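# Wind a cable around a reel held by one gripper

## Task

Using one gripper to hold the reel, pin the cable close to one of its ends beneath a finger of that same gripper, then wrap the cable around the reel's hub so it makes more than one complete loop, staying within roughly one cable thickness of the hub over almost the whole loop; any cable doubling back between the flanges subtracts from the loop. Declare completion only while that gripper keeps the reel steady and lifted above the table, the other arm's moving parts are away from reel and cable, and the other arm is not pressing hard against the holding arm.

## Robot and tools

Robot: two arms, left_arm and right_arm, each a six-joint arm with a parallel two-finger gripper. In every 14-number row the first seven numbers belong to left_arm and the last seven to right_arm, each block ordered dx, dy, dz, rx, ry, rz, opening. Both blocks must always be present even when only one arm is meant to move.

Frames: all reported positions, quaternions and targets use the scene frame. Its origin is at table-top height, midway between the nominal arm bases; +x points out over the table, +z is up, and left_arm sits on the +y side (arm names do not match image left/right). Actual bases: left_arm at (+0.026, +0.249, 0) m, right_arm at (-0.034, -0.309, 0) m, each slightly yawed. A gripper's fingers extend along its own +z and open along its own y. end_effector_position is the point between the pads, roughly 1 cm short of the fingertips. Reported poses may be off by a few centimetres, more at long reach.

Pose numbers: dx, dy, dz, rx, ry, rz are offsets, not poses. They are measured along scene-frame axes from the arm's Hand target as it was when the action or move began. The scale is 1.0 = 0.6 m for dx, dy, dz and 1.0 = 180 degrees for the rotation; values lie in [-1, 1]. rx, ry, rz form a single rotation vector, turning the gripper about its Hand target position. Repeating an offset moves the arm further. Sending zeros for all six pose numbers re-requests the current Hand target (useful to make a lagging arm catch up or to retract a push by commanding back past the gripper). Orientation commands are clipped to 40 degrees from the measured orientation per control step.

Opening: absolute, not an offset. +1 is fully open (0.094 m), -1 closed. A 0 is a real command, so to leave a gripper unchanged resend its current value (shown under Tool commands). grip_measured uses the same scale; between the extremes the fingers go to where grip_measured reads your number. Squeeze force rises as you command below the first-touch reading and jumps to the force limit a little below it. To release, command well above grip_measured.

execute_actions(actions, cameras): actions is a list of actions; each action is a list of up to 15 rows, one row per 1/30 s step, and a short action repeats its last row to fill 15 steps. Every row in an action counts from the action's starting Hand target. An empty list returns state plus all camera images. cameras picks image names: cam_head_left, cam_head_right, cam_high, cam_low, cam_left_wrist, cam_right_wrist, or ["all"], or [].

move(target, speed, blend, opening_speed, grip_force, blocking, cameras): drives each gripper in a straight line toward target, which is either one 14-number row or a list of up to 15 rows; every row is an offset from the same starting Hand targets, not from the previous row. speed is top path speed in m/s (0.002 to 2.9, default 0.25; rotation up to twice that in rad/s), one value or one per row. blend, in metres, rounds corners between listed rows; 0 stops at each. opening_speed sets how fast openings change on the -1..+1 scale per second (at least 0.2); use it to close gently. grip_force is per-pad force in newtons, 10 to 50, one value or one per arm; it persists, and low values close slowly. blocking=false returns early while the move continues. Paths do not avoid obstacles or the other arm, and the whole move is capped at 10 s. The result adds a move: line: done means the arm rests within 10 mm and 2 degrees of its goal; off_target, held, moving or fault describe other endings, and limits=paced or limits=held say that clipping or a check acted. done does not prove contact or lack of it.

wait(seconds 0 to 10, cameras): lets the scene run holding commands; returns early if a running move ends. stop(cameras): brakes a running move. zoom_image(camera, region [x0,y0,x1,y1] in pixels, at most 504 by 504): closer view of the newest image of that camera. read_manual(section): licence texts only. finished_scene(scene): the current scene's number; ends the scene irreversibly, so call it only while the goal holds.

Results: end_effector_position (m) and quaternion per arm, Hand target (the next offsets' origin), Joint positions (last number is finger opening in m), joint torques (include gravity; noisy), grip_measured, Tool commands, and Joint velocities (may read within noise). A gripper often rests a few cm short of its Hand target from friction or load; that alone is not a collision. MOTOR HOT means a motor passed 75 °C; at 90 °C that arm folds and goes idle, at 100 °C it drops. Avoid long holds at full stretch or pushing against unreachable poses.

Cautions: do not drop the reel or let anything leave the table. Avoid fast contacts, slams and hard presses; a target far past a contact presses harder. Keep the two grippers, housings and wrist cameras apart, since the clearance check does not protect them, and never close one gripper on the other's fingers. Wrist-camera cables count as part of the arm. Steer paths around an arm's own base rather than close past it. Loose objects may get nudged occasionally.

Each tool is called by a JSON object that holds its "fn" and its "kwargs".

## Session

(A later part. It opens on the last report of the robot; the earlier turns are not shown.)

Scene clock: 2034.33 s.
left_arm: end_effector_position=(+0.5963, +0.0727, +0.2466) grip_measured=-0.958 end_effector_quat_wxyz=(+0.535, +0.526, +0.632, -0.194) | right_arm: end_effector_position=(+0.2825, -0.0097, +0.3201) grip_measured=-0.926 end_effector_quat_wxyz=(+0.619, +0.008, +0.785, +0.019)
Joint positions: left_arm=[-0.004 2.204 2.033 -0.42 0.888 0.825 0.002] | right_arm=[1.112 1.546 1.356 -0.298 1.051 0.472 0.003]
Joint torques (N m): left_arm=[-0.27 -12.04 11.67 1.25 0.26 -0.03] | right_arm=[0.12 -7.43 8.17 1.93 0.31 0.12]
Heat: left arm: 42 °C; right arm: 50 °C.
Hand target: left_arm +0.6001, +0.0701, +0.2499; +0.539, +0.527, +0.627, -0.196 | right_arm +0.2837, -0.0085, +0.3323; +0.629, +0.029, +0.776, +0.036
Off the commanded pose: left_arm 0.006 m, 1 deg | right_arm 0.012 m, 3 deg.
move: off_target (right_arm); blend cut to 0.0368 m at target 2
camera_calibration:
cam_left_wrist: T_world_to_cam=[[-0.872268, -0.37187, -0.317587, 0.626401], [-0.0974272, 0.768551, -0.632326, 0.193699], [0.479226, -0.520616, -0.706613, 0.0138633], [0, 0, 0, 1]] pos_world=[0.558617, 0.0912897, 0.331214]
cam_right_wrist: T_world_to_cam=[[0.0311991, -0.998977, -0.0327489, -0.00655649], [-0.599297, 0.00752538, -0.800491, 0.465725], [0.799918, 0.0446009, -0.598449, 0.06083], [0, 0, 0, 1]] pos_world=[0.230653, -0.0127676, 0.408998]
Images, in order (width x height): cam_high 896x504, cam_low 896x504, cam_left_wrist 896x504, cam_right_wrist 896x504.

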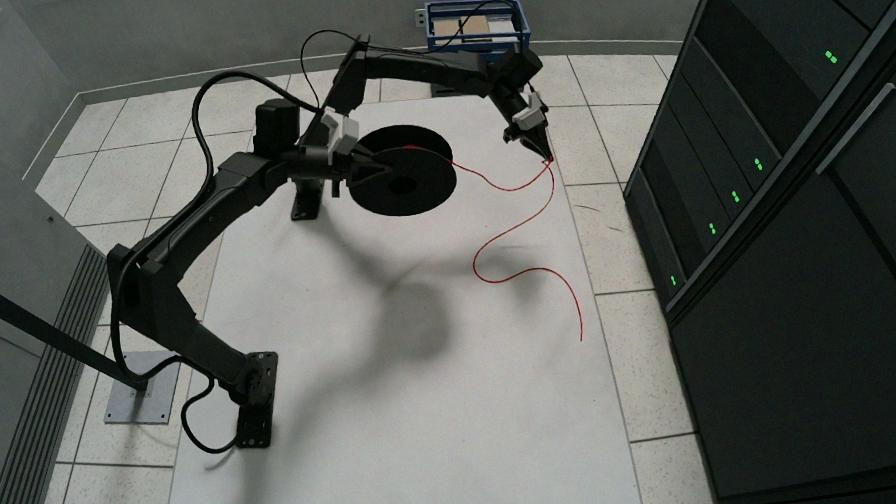

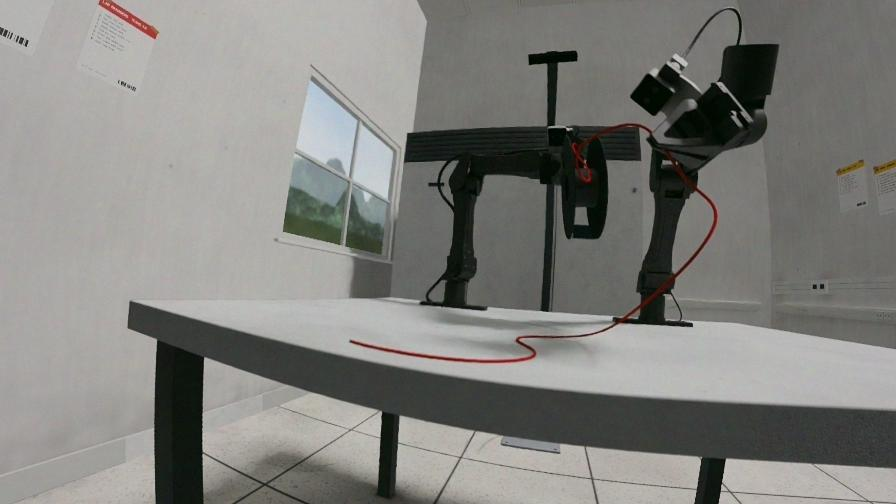

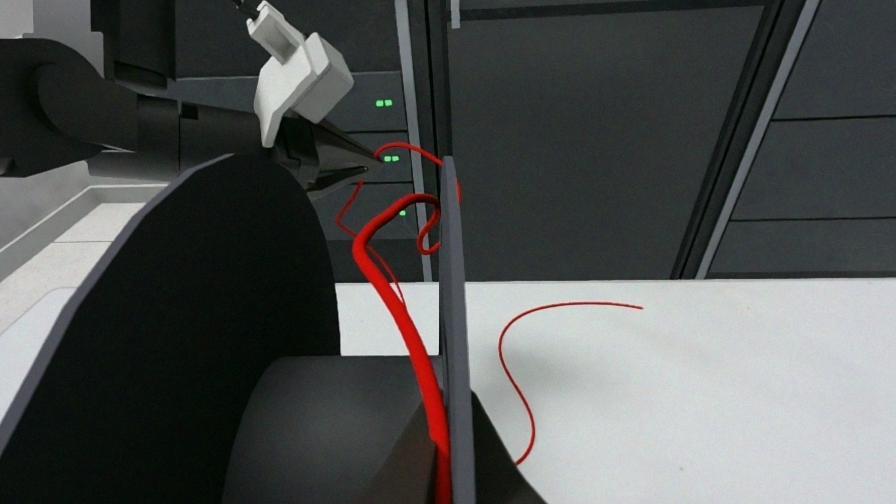

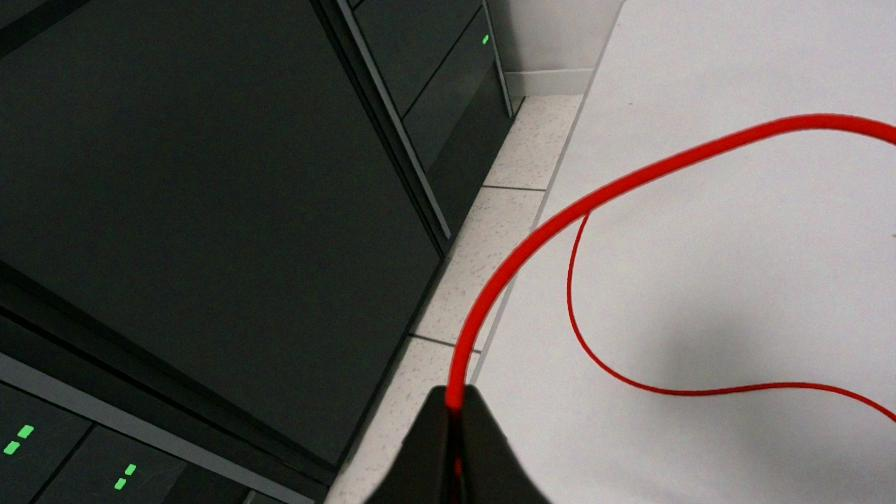

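{"fn": "execute_actions", "kwargs": {"actions": []}}

Scene clock: 2111.30 s.
left_arm: end_effector_position=(+0.5963, +0.0727, +0.2466) grip_measured=-0.958 end_effector_quat_wxyz=(+0.535, +0.526, +0.632, -0.194) | right_arm: end_effector_position=(+0.2825, -0.0097, +0.3201) grip_measured=-0.926 end_effector_quat_wxyz=(+0.619, +0.008, +0.785, +0.019)
Joint positions: left_arm=[-0.004 2.204 2.033 -0.42 0.888 0.825 0.002] | right_arm=[1.112 1.546 1.356 -0.298 1.051 0.472 0.003]
Joint velocities: within noise
Joint torques (N m): left_arm=[-0.24 -11.79 11.78 1.24 0.24 -0.07] | right_arm=[0.12 -7.41 8.16 1.93 0.31 0.13]
Heat: left arm: 43 °C; right arm: 51 °C.
Hand target: left_arm +0.6001, +0.0701, +0.2499; +0.539, +0.527, +0.627, -0.196 | right_arm +0.2837, -0.0085, +0.3323; +0.629, +0.029, +0.776, +0.036
Tool commands: left_gripper/opening=-1.0 right_gripper/opening=-1.0
Off the commanded pose: left_arm 0.006 m, 1 deg | right_arm 0.012 m, 3 deg.
camera_calibration:
cam_left_wrist: T_world_to_cam=[[-0.872268, -0.37187, -0.317587, 0.626401], [-0.0974272, 0.768551, -0.632326, 0.193699], [0.479226, -0.520616, -0.706613, 0.0138633], [0, 0, 0, 1]] pos_world=[0.558617, 0.0912897, 0.331214]
cam_right_wrist: T_world_to_cam=[[0.0311991, -0.998977, -0.0327489, -0.00655649], [-0.599297, 0.00752538, -0.800491, 0.465725], [0.799918, 0.0446009, -0.598449, 0.06083], [0, 0, 0, 1]] pos_world=[0.230653, -0.0127676, 0.408998]

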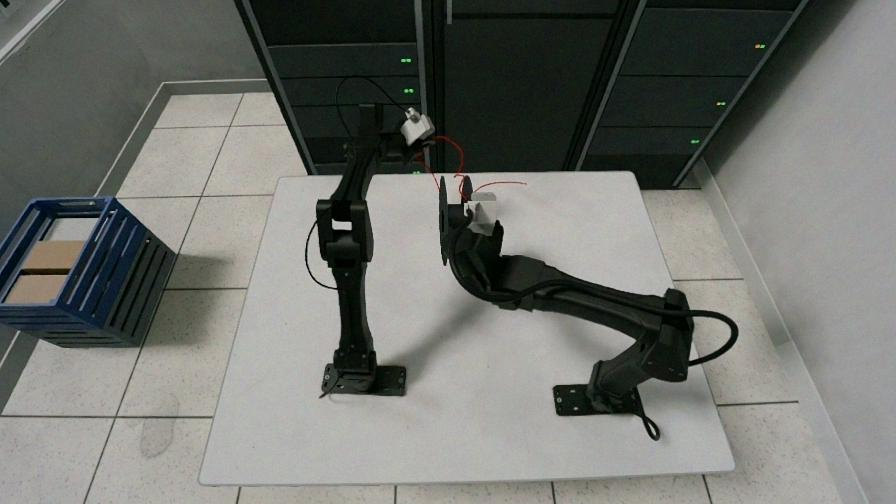

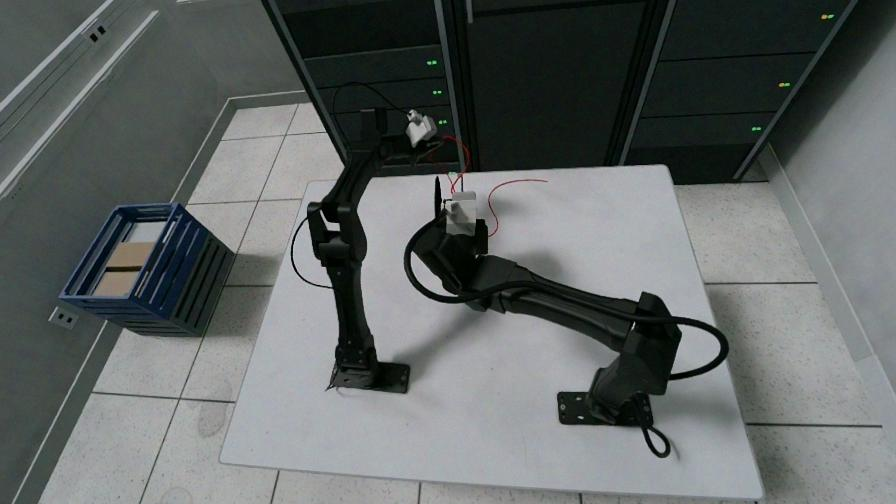

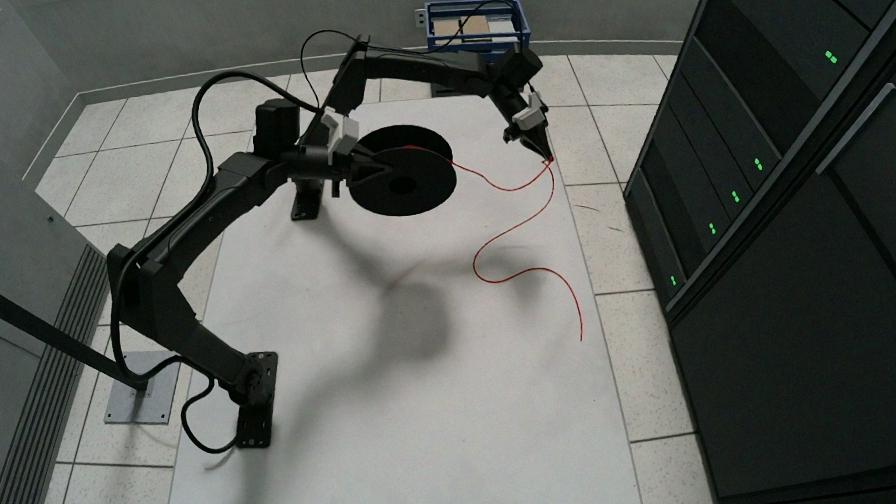

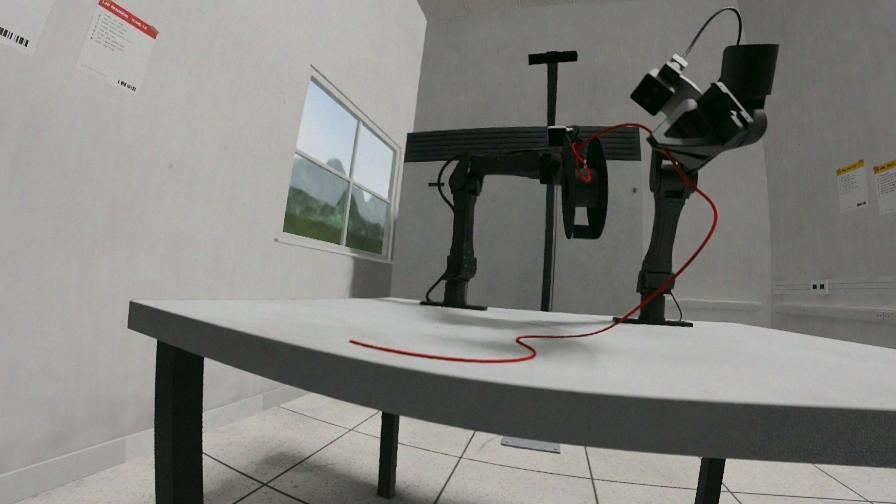

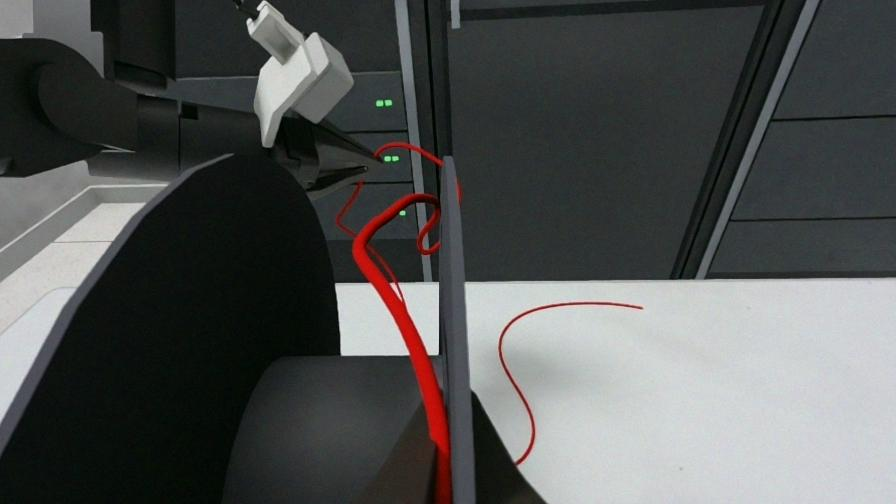

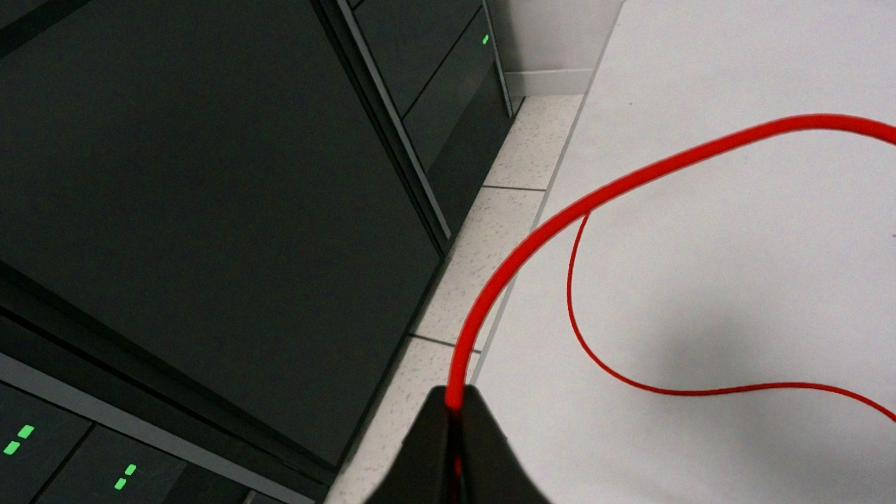

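{"fn": "zoom_image", "kwargs": {"camera": "cam_low", "region": [530, 90, 730, 250]}}

{"fn": "zoom_image", "kwargs": {"camera": "cam_high", "region": [320, 80, 580, 240]}}

Scaled by 2.520 from the camera's 896x504 image, which has a finer 1280x720 frame.

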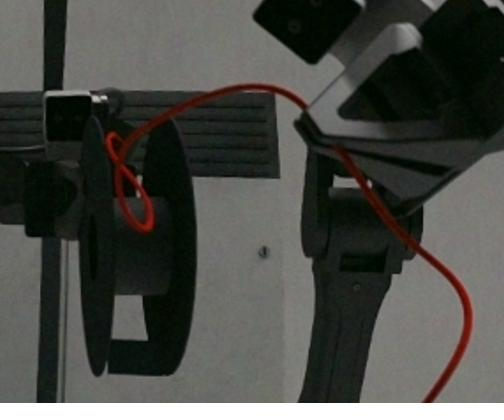

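Scaled by 1.938 from the camera's 896x504 image, which has a finer 1280x720 frame.

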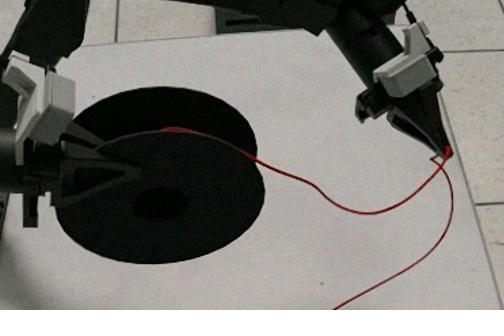

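{"fn": "move", "kwargs": {"target": [0.0565, 0.0455, -0.128, 0, 0, 0, -1, 0, 0, 0, 0, 0, 0, -1], "speed": 0.1, "cameras": ["cam_left_wrist", "cam_low"]}}

Scene clock: 2138.27 s.
left_arm: end_effector_position=(+0.6299, +0.0975, +0.1734) grip_measured=-0.958 end_effector_quat_wxyz=(+0.535, +0.521, +0.636, -0.194) | right_arm: end_effector_position=(+0.2825, -0.0097, +0.3201) grip_measured=-0.926 end_effector_quat_wxyz=(+0.619, +0.008, +0.785, +0.019)
Joint positions: left_arm=[0.047 2.373 2.038 -0.29 0.923 0.86 0.002] | right_arm=[1.112 1.546 1.356 -0.298 1.051 0.472 0.003]
Joint torques (N m): left_arm=[0.2 -12.63 11.74 1.24 0.35 0.18] | right_arm=[0.13 -7.41 8.17 1.93 0.3 0.13]
Heat: left arm: 43 °C; right arm: 51 °C.
Hand target: left_arm +0.6340, +0.0974, +0.1732; +0.539, +0.526, +0.627, -0.196 | right_arm +0.2837, -0.0085, +0.3323; +0.629, +0.029, +0.776, +0.036
Off the commanded pose: left_arm 0.004 m, 1 deg | right_arm 0.012 m, 3 deg.
move: off_target (right_arm)
camera_calibration:
cam_left_wrist: T_world_to_cam=[[-0.871051, -0.380787, -0.310275, 0.640519], [-0.109492, 0.766308, -0.633075, 0.139529], [0.478833, -0.517468, -0.709187, -0.040552], [0, 0, 0, 1]] pos_world=[0.59262, 0.115995, 0.25831]
Images, in order (width x height): cam_low 896x504, cam_left_wrist 896x504.

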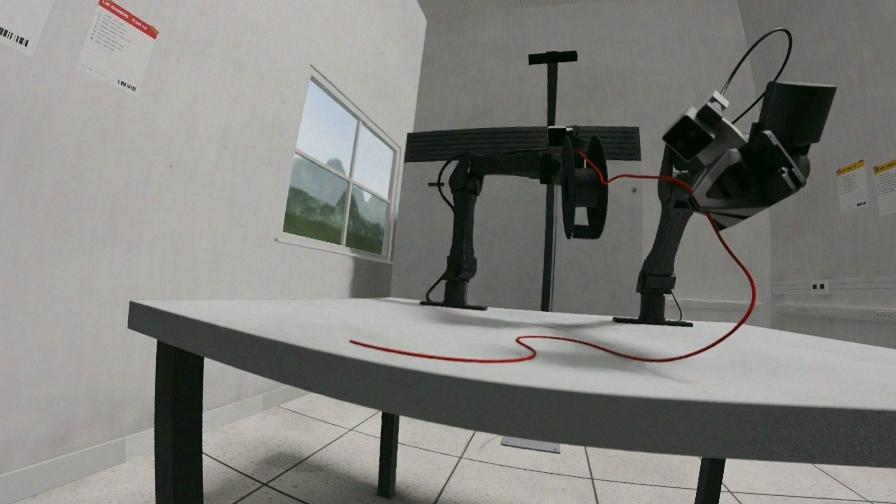

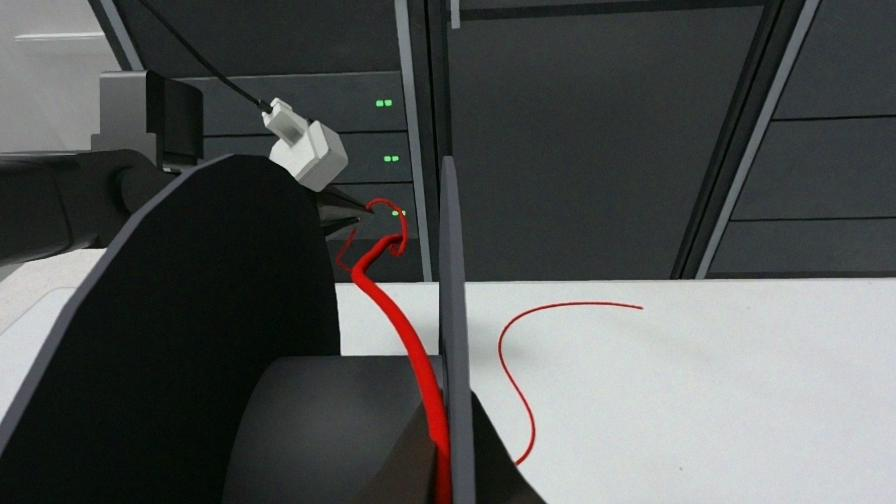

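{"fn": "zoom_image", "kwargs": {"camera": "cam_left_wrist", "region": [300, 140, 500, 300]}}

{"fn": "zoom_image", "kwargs": {"camera": "cam_low", "region": [530, 90, 780, 250]}}

Scaled by 2.520 from the camera's 896x504 image, which has a finer 1280x720 frame.

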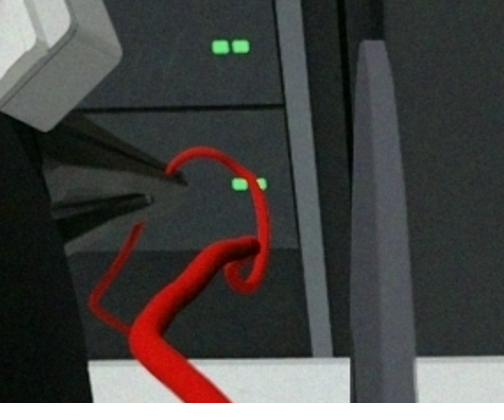

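Scaled by 2.016 from the camera's 896x504 image, which has a finer 1280x720 frame.

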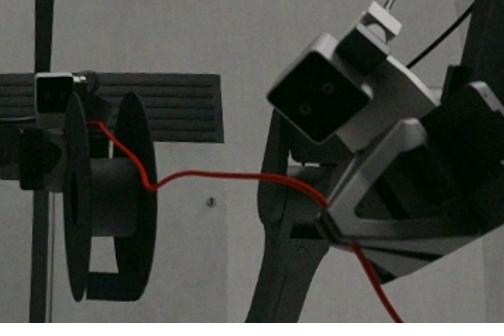

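{"fn": "move", "kwargs": {"target": [-0.1233, -0.079, -0.1553, 0.0836, -0.1447, -0.0608, -1, 0, 0, 0, 0, 0, 0, -1], "speed": 0.12, "cameras": ["cam_left_wrist", "cam_right_wrist", "cam_low", "cam_high"]}}

Scene clock: 2332.10 s.
left_arm: end_effector_position=(+0.5652, +0.0517, +0.0705) grip_measured=-0.958 end_effector_quat_wxyz=(+0.569, +0.677, +0.465, -0.041) | right_arm: end_effector_position=(+0.2825, -0.0097, +0.3201) grip_measured=-0.926 end_effector_quat_wxyz=(+0.619, +0.008, +0.785, +0.019)
Joint positions: left_arm=[-0.054 2.284 1.418 0.312 0.847 1.331 0.002] | right_arm=[1.112 1.546 1.356 -0.298 1.051 0.472 0.003]
Joint torques (N m): left_arm=[-0.18 -15.75 5.59 1.29 0.19 0.1] | right_arm=[0.12 -7.42 8.17 1.93 0.31 0.13]
Heat: left arm: 48 °C; right arm: 53 °C.
Hand target: left_arm +0.5599, +0.0501, +0.0798; +0.572, +0.679, +0.458, -0.040 | right_arm +0.2837, -0.0085, +0.3323; +0.629, +0.029, +0.776, +0.036
Off the commanded pose: left_arm 0.011 m, 1 deg | right_arm 0.012 m, 3 deg.
move: off_target (left_arm, right_arm)
camera_calibration:
cam_left_wrist: T_world_to_cam=[[-0.676294, -0.0796556, -0.732313, 0.438814], [0.29515, 0.881546, -0.36846, -0.150917], [0.674917, -0.46533, -0.572673, -0.229452], [0, 0, 0, 1]] pos_world=[0.496171, 0.061224, 0.134341]
cam_right_wrist: T_world_to_cam=[[0.0311991, -0.998977, -0.0327489, -0.00655649], [-0.599297, 0.00752538, -0.800491, 0.465725], [0.799918, 0.0446009, -0.598449, 0.06083], [0, 0, 0, 1]] pos_world=[0.230653, -0.0127676, 0.408998]
Images, in order (width x height): cam_high 896x504, cam_low 896x504, cam_left_wrist 896x504, cam_right_wrist 896x504.

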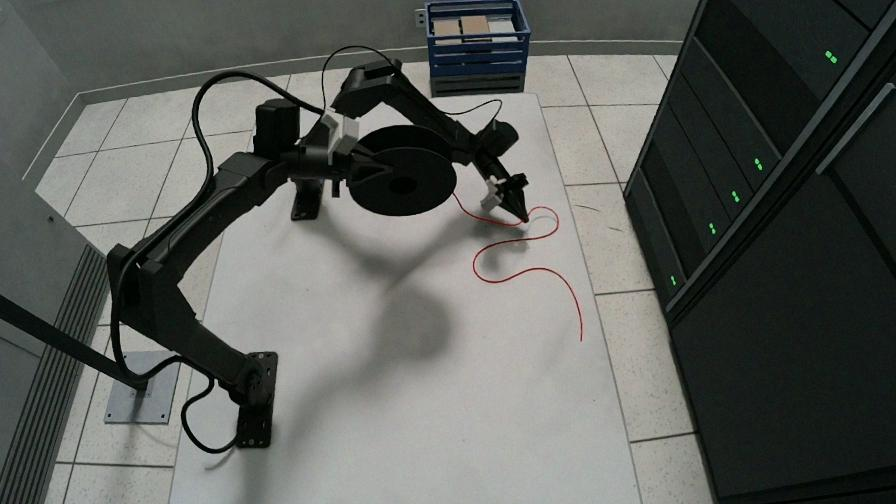

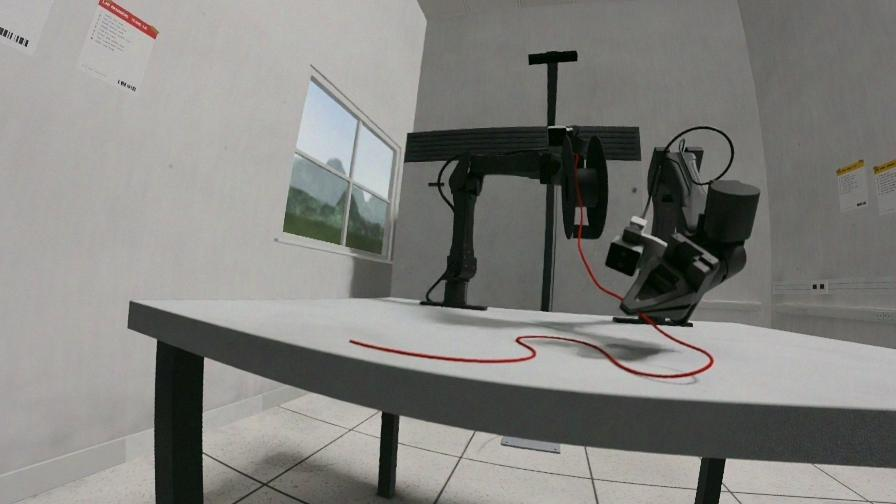

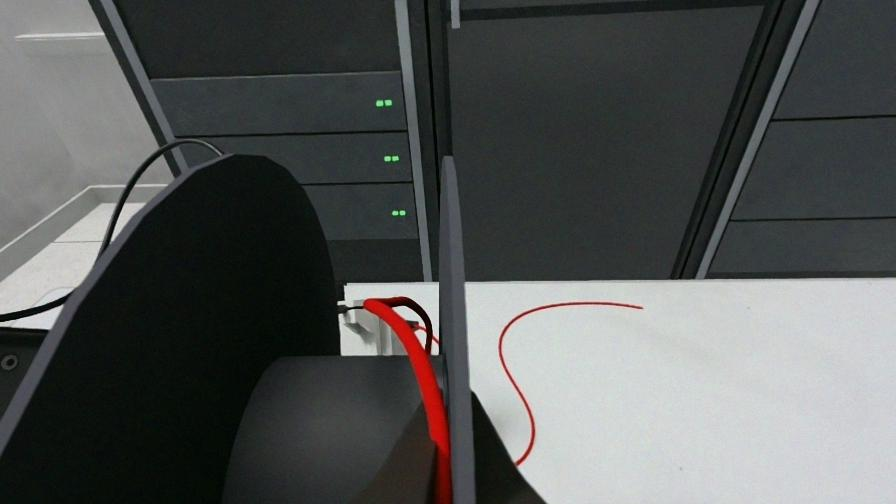

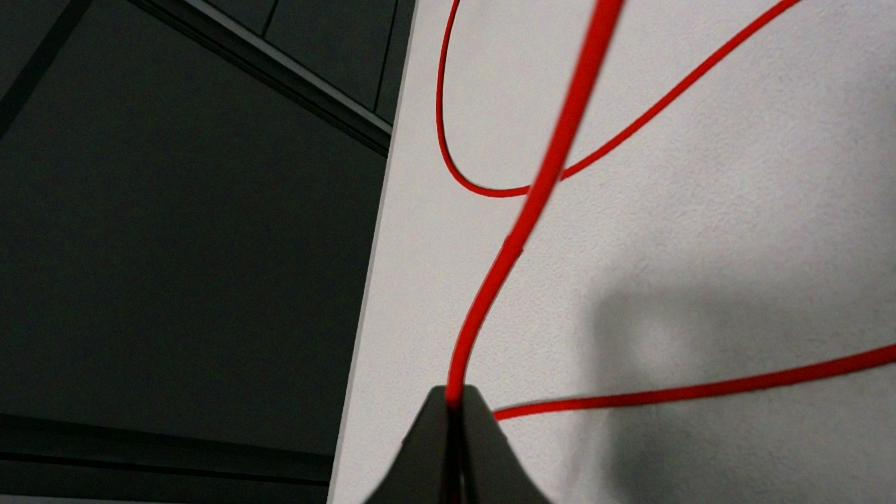

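{"fn": "move", "kwargs": {"target": [0, 0, 0, 0, 0, 0, -0.945, -0.05, 0, 0.083, 0, 0, 0, -1], "speed": 0.06, "cameras": ["cam_left_wrist", "cam_right_wrist", "cam_low"]}}

Scene clock: 2367.73 s.
left_arm: end_effector_position=(+0.5637, +0.0476, +0.0816) grip_measured=-0.943 end_effector_quat_wxyz=(+0.579, +0.679, +0.450, -0.042) | right_arm: end_effector_position=(+0.2547, -0.0080, +0.3530) grip_measured=-0.926 end_effector_quat_wxyz=(+0.609, -0.008, +0.793, +0.011)
Joint positions: left_arm=[-0.057 2.269 1.418 0.323 0.867 1.332 0.003] | right_arm=[1.188 1.546 1.534 -0.588 1.097 0.555 0.003]
Joint torques (N m): left_arm=[0.16 -14.53 5.57 1.17 0.06 0.06] | right_arm=[0.95 -7.49 10.66 1.82 0.62 0.2]
Heat: left arm: 50 °C; right arm: 53 °C.
Hand target: left_arm +0.5599, +0.0499, +0.0799; +0.572, +0.679, +0.458, -0.040 | right_arm +0.2538, -0.0086, +0.3822; +0.629, +0.029, +0.776, +0.036
Off the commanded pose: left_arm 0.005 m, 1 deg | right_arm 0.029 m, 6 deg.
move: off_target (right_arm)
camera_calibration:
cam_left_wrist: T_world_to_cam=[[-0.659449, -0.0756399, -0.747935, 0.43723], [0.322156, 0.870502, -0.372078, -0.157071], [0.679222, -0.486318, -0.549683, -0.227226], [0, 0, 0, 1]] pos_world=[0.493269, 0.0592981, 0.143674]
cam_right_wrist: T_world_to_cam=[[0.0470934, -0.99889, -0.000923225, -0.0182642], [-0.619048, -0.0284601, -0.784838, 0.474663], [0.78394, 0.0375322, -0.619701, 0.114144], [0, 0, 0, 1]] pos_world=[0.205217, -0.00901908, 0.443252]
Images, in order (width x height): cam_low 896x504, cam_left_wrist 896x504, cam_right_wrist 896x504.

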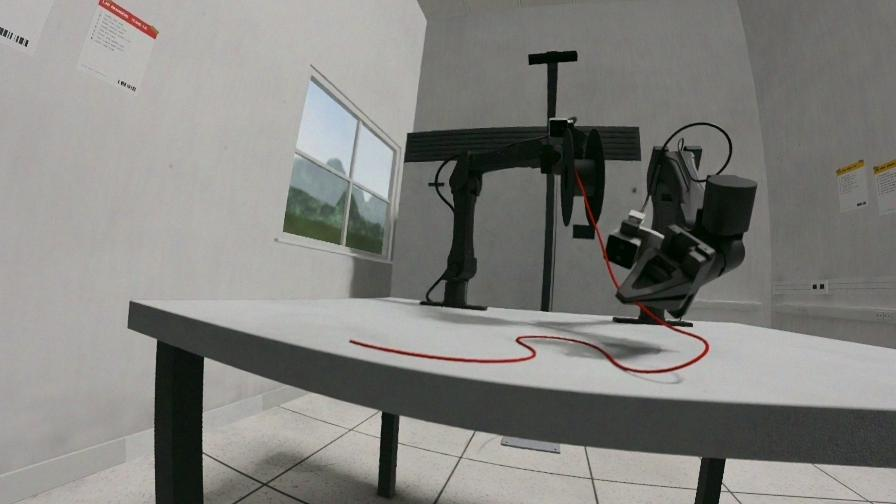

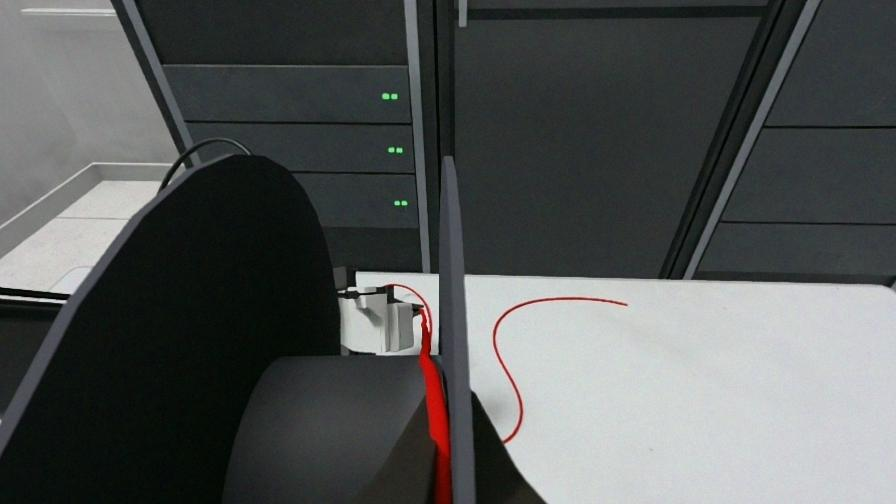

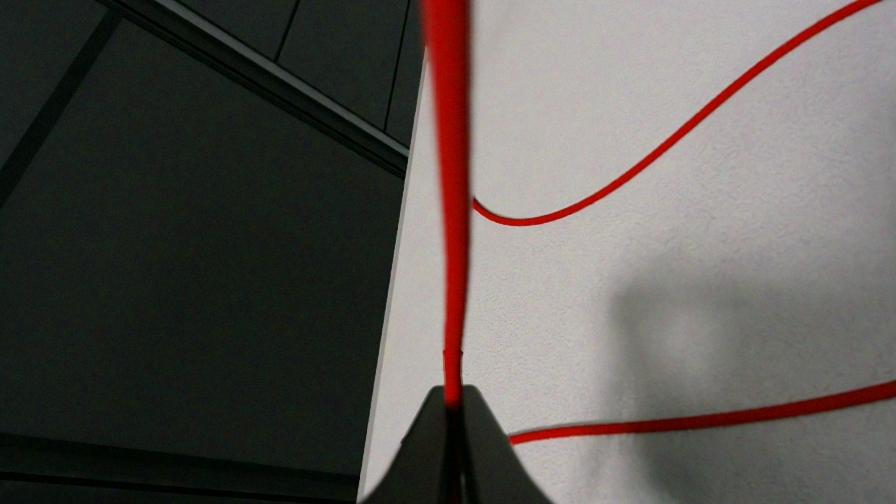

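{"fn": "move", "kwargs": {"target": [0, 0, 0, 0, 0, 0, -0.93, 0, 0, 0, 0, 0, 0, -1], "speed": 0.06, "cameras": []}}

Scene clock: 2373.90 s.
left_arm: end_effector_position=(+0.5637, +0.0476, +0.0816) grip_measured=-0.929 end_effector_quat_wxyz=(+0.579, +0.679, +0.450, -0.042) | right_arm: end_effector_position=(+0.2547, -0.0083, +0.3529) grip_measured=-0.926 end_effector_quat_wxyz=(+0.609, -0.008, +0.793, +0.010)
Joint positions: left_arm=[-0.057 2.269 1.418 0.323 0.867 1.332 0.003] | right_arm=[1.188 1.546 1.534 -0.59 1.097 0.556 0.003]
Joint torques (N m): left_arm=[0.1 -14.53 5.55 1.21 0.1 0.12] | right_arm=[0.96 -7.5 10.69 1.79 0.63 0.18]
Heat: left arm: 48 °C; right arm: 52 °C.
Hand target: left_arm +0.5599, +0.0499, +0.0799; +0.572, +0.679, +0.458, -0.040 | right_arm +0.2538, -0.0085, +0.3822; +0.629, +0.029, +0.776, +0.036
Off the commanded pose: left_arm 0.005 m, 1 deg | right_arm 0.029 m, 6 deg.
move: off_target (right_arm)
No camera images: "cameras" was empty.

{"fn": "move", "kwargs": {"target": [0, 0, 0, 0, 0, 0, -0.915, 0, 0, 0, 0, 0, 0, -1], "speed": 0.06, "cameras": []}}

{"fn": "move", "kwargs": {"target": [0, 0, 0, 0, 0, 0, -0.905, 0, 0, 0, 0, 0, 0, -1], "speed": 0.06, "cameras": ["cam_right_wrist"]}}

Scene clock: 2379.23 s.
left_arm: end_effector_position=(+0.5637, +0.0476, +0.0816) grip_measured=-0.917 end_effector_quat_wxyz=(+0.579, +0.679, +0.450, -0.042) | right_arm: end_effector_position=(+0.2541, -0.0078, +0.3530) grip_measured=-0.926 end_effector_quat_wxyz=(+0.609, -0.008, +0.793, +0.011)
Joint positions: left_arm=[-0.057 2.269 1.418 0.323 0.867 1.332 0.004] | right_arm=[1.19 1.546 1.534 -0.59 1.098 0.557 0.003]
Joint torques (N m): left_arm=[0.12 -14.34 5.67 1.14 0.06 0.11] | right_arm=[0.83 -7.51 10.74 1.79 0.62 0.17]
Heat: left arm: 47 °C; right arm: 52 °C.
Hand target: left_arm +0.5599, +0.0499, +0.0799; +0.572, +0.679, +0.458, -0.040 | right_arm +0.2537, -0.0085, +0.3822; +0.629, +0.029, +0.776, +0.036
Off the commanded pose: left_arm 0.005 m, 1 deg | right_arm 0.029 m, 6 deg.
move: off_target (right_arm)
No camera images: "cameras" was empty.

Scene clock: 2379.77 s.
left_arm: end_effector_position=(+0.5662, +0.0496, +0.0803) grip_measured=-0.908 end_effector_quat_wxyz=(+0.576, +0.678, +0.456, -0.034) | right_arm: end_effector_position=(+0.2534, -0.0079, +0.3584) grip_measured=-0.926 end_effector_quat_wxyz=(+0.613, -0.004, +0.790, +0.013)
Joint positions: left_arm=[-0.057 2.269 1.418 0.323 0.847 1.332 0.004] | right_arm=[1.194 1.546 1.546 -0.59 1.108 0.557 0.003]
Joint torques (N m): left_arm=[0.09 -14.54 5.61 1.19 0.26 0.08] | right_arm=[0.53 -7.28 9.98 1.79 0.51 0.16]
Heat: left arm: 47 °C; right arm: 52 °C.
Hand target: left_arm +0.5599, +0.0499, +0.0799; +0.572, +0.679, +0.458, -0.040 | right_arm +0.2537, -0.0085, +0.3822; +0.629, +0.029, +0.776, +0.036
Off the commanded pose: left_arm 0.006 m, 1 deg | right_arm 0.024 m, 5 deg.
move: off_target (right_arm)
camera_calibration:
cam_right_wrist: T_world_to_cam=[[0.0433018, -0.999011, -0.0100736, -0.0138032], [-0.611526, -0.0185302, -0.791007, 0.478428], [0.790038, 0.0404123, -0.611724, 0.114146], [0, 0, 0, 1]] pos_world=[0.202989, -0.00953709, 0.448127]
Images, in order (width x height): cam_right_wrist 896x504.

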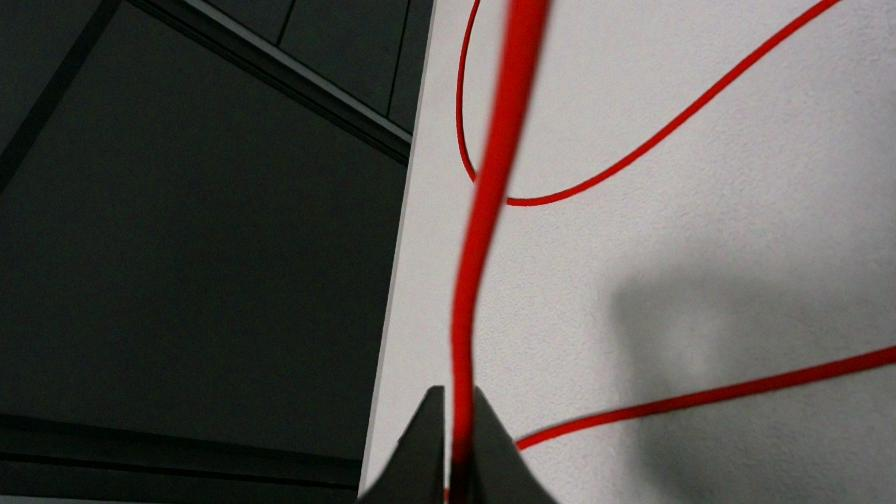

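{"fn": "move", "kwargs": {"target": [0.1, -0.0083, -0.0083, 0, 0, 0, -0.908, -0.031, 0, 0.063, 0, 0, 0, -1], "speed": 0.06, "cameras": ["cam_left_wrist", "cam_right_wrist", "cam_low"]}}

Scene clock: 2390.27 s.
left_arm: end_effector_position=(+0.6171, +0.0437, +0.0857) grip_measured=-0.908 end_effector_quat_wxyz=(+0.578, +0.678, +0.453, -0.031) | right_arm: end_effector_position=(+0.2353, -0.0067, +0.4017) grip_measured=-0.926 end_effector_quat_wxyz=(+0.616, +0.001, +0.787, +0.021)
Joint positions: left_arm=[-0.057 2.431 1.736 0.174 0.846 1.333 0.004] | right_arm=[1.249 1.588 1.772 -0.817 1.153 0.626 0.003]
Joint torques (N m): left_arm=[0.55 -11.79 10.97 1.13 0.23 0.08] | right_arm=[0.47 -6.58 9.48 1.59 0.58 0.16]
Heat: left arm: 46 °C; right arm: 52 °C.
Hand target: left_arm +0.6199, +0.0449, +0.0749; +0.572, +0.679, +0.458, -0.040 | right_arm +0.2352, -0.0086, +0.4200; +0.629, +0.029, +0.776, +0.036
Off the commanded pose: left_arm 0.011 m, 1 deg | right_arm 0.018 m, 4 deg.
move: off_target (left_arm, right_arm)
camera_calibration:
cam_left_wrist: T_world_to_cam=[[-0.650251, -0.0794997, -0.755548, 0.470351], [0.310733, 0.879689, -0.35999, -0.16385], [0.693266, -0.468858, -0.547316, -0.272812], [0, 0, 0, 1]] pos_world=[0.545891, 0.0536197, 0.147075]
cam_right_wrist: T_world_to_cam=[[0.0448787, -0.998601, -0.0279572, -0.00452681], [-0.604601, -0.0048722, -0.796514, 0.502255], [0.795263, 0.0526494, -0.603974, 0.150654], [0, 0, 0, 1]] pos_world=[0.184058, -0.0100052, 0.490917]
Images, in order (width x height): cam_low 896x504, cam_left_wrist 896x504, cam_right_wrist 896x504.

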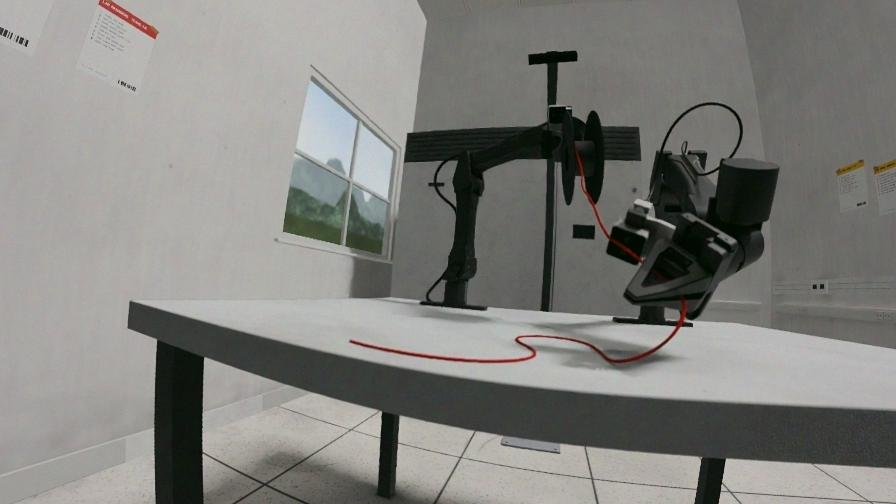

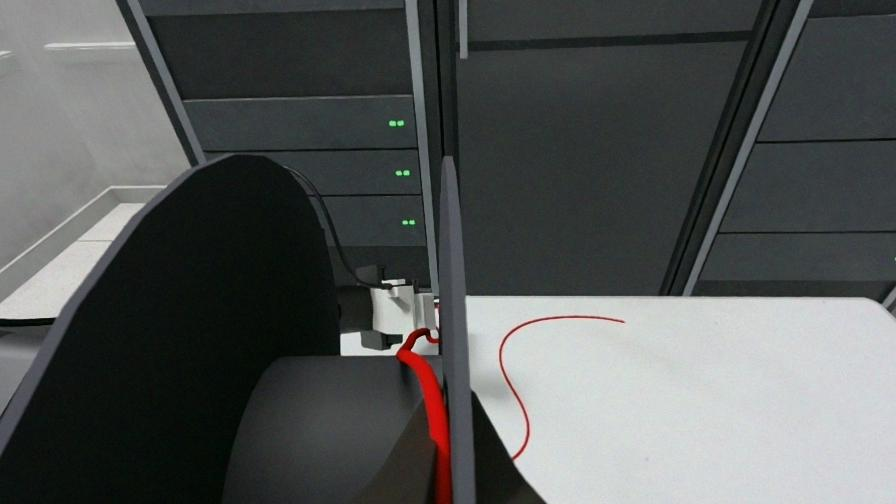

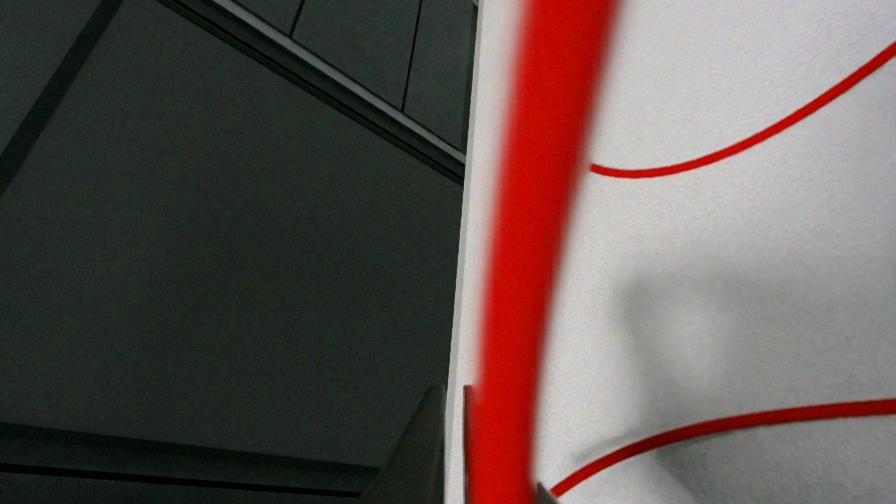

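{"fn": "move", "kwargs": {"target": [0, 0, 0, 0, 0, 0, -1, 0, 0, 0, 0, 0, 0, -1], "speed": 0.06, "opening_speed": 0.3, "cameras": ["cam_right_wrist"]}}

Scene clock: 2413.97 s.
left_arm: end_effector_position=(+0.6172, +0.0437, +0.0858) grip_measured=-0.991 end_effector_quat_wxyz=(+0.578, +0.678, +0.453, -0.031) | right_arm: end_effector_position=(+0.2352, -0.0068, +0.4015) grip_measured=-0.926 end_effector_quat_wxyz=(+0.616, +0.001, +0.787, +0.021)
Joint positions: left_arm=[-0.057 2.431 1.736 0.174 0.846 1.334 0] | right_arm=[1.249 1.588 1.772 -0.818 1.153 0.627 0.003]
Joint torques (N m): left_arm=[0.36 -11.7 10.99 1.1 0.21 0.07] | right_arm=[0.49 -6.58 9.5 1.59 0.56 0.17]
Heat: left arm: 44 °C; right arm: 52 °C.
Hand target: left_arm +0.6200, +0.0449, +0.0751; +0.573, +0.679, +0.458, -0.040 | right_arm +0.2352, -0.0086, +0.4200; +0.629, +0.029, +0.776, +0.036
Off the commanded pose: left_arm 0.011 m, 1 deg | right_arm 0.019 m, 4 deg.
move: off_target (left_arm, right_arm)
camera_calibration:
cam_right_wrist: T_world_to_cam=[[0.0445325, -0.998627, -0.027594, -0.00474171], [-0.604997, -0.00497818, -0.796212, 0.502101], [0.794981, 0.0521516, -0.604388, 0.150848], [0, 0, 0, 1]] pos_world=[0.18406, -0.0101026, 0.490819]
Images, in order (width x height): cam_right_wrist 896x504.

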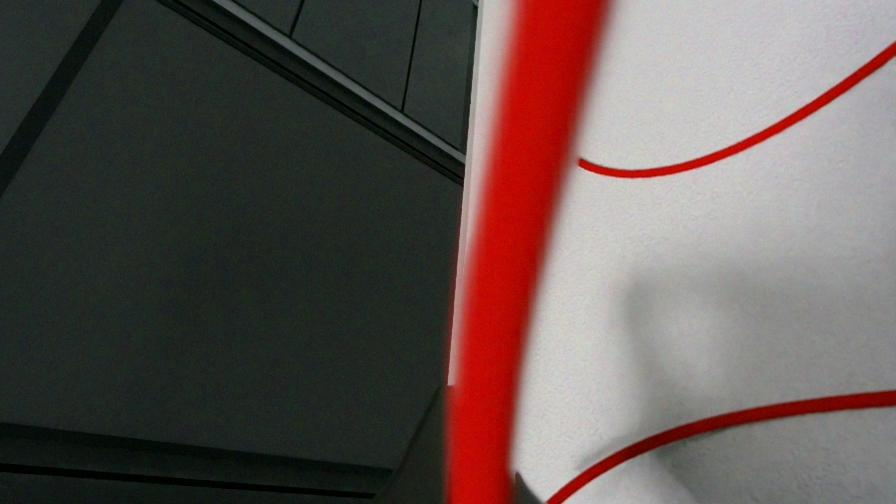

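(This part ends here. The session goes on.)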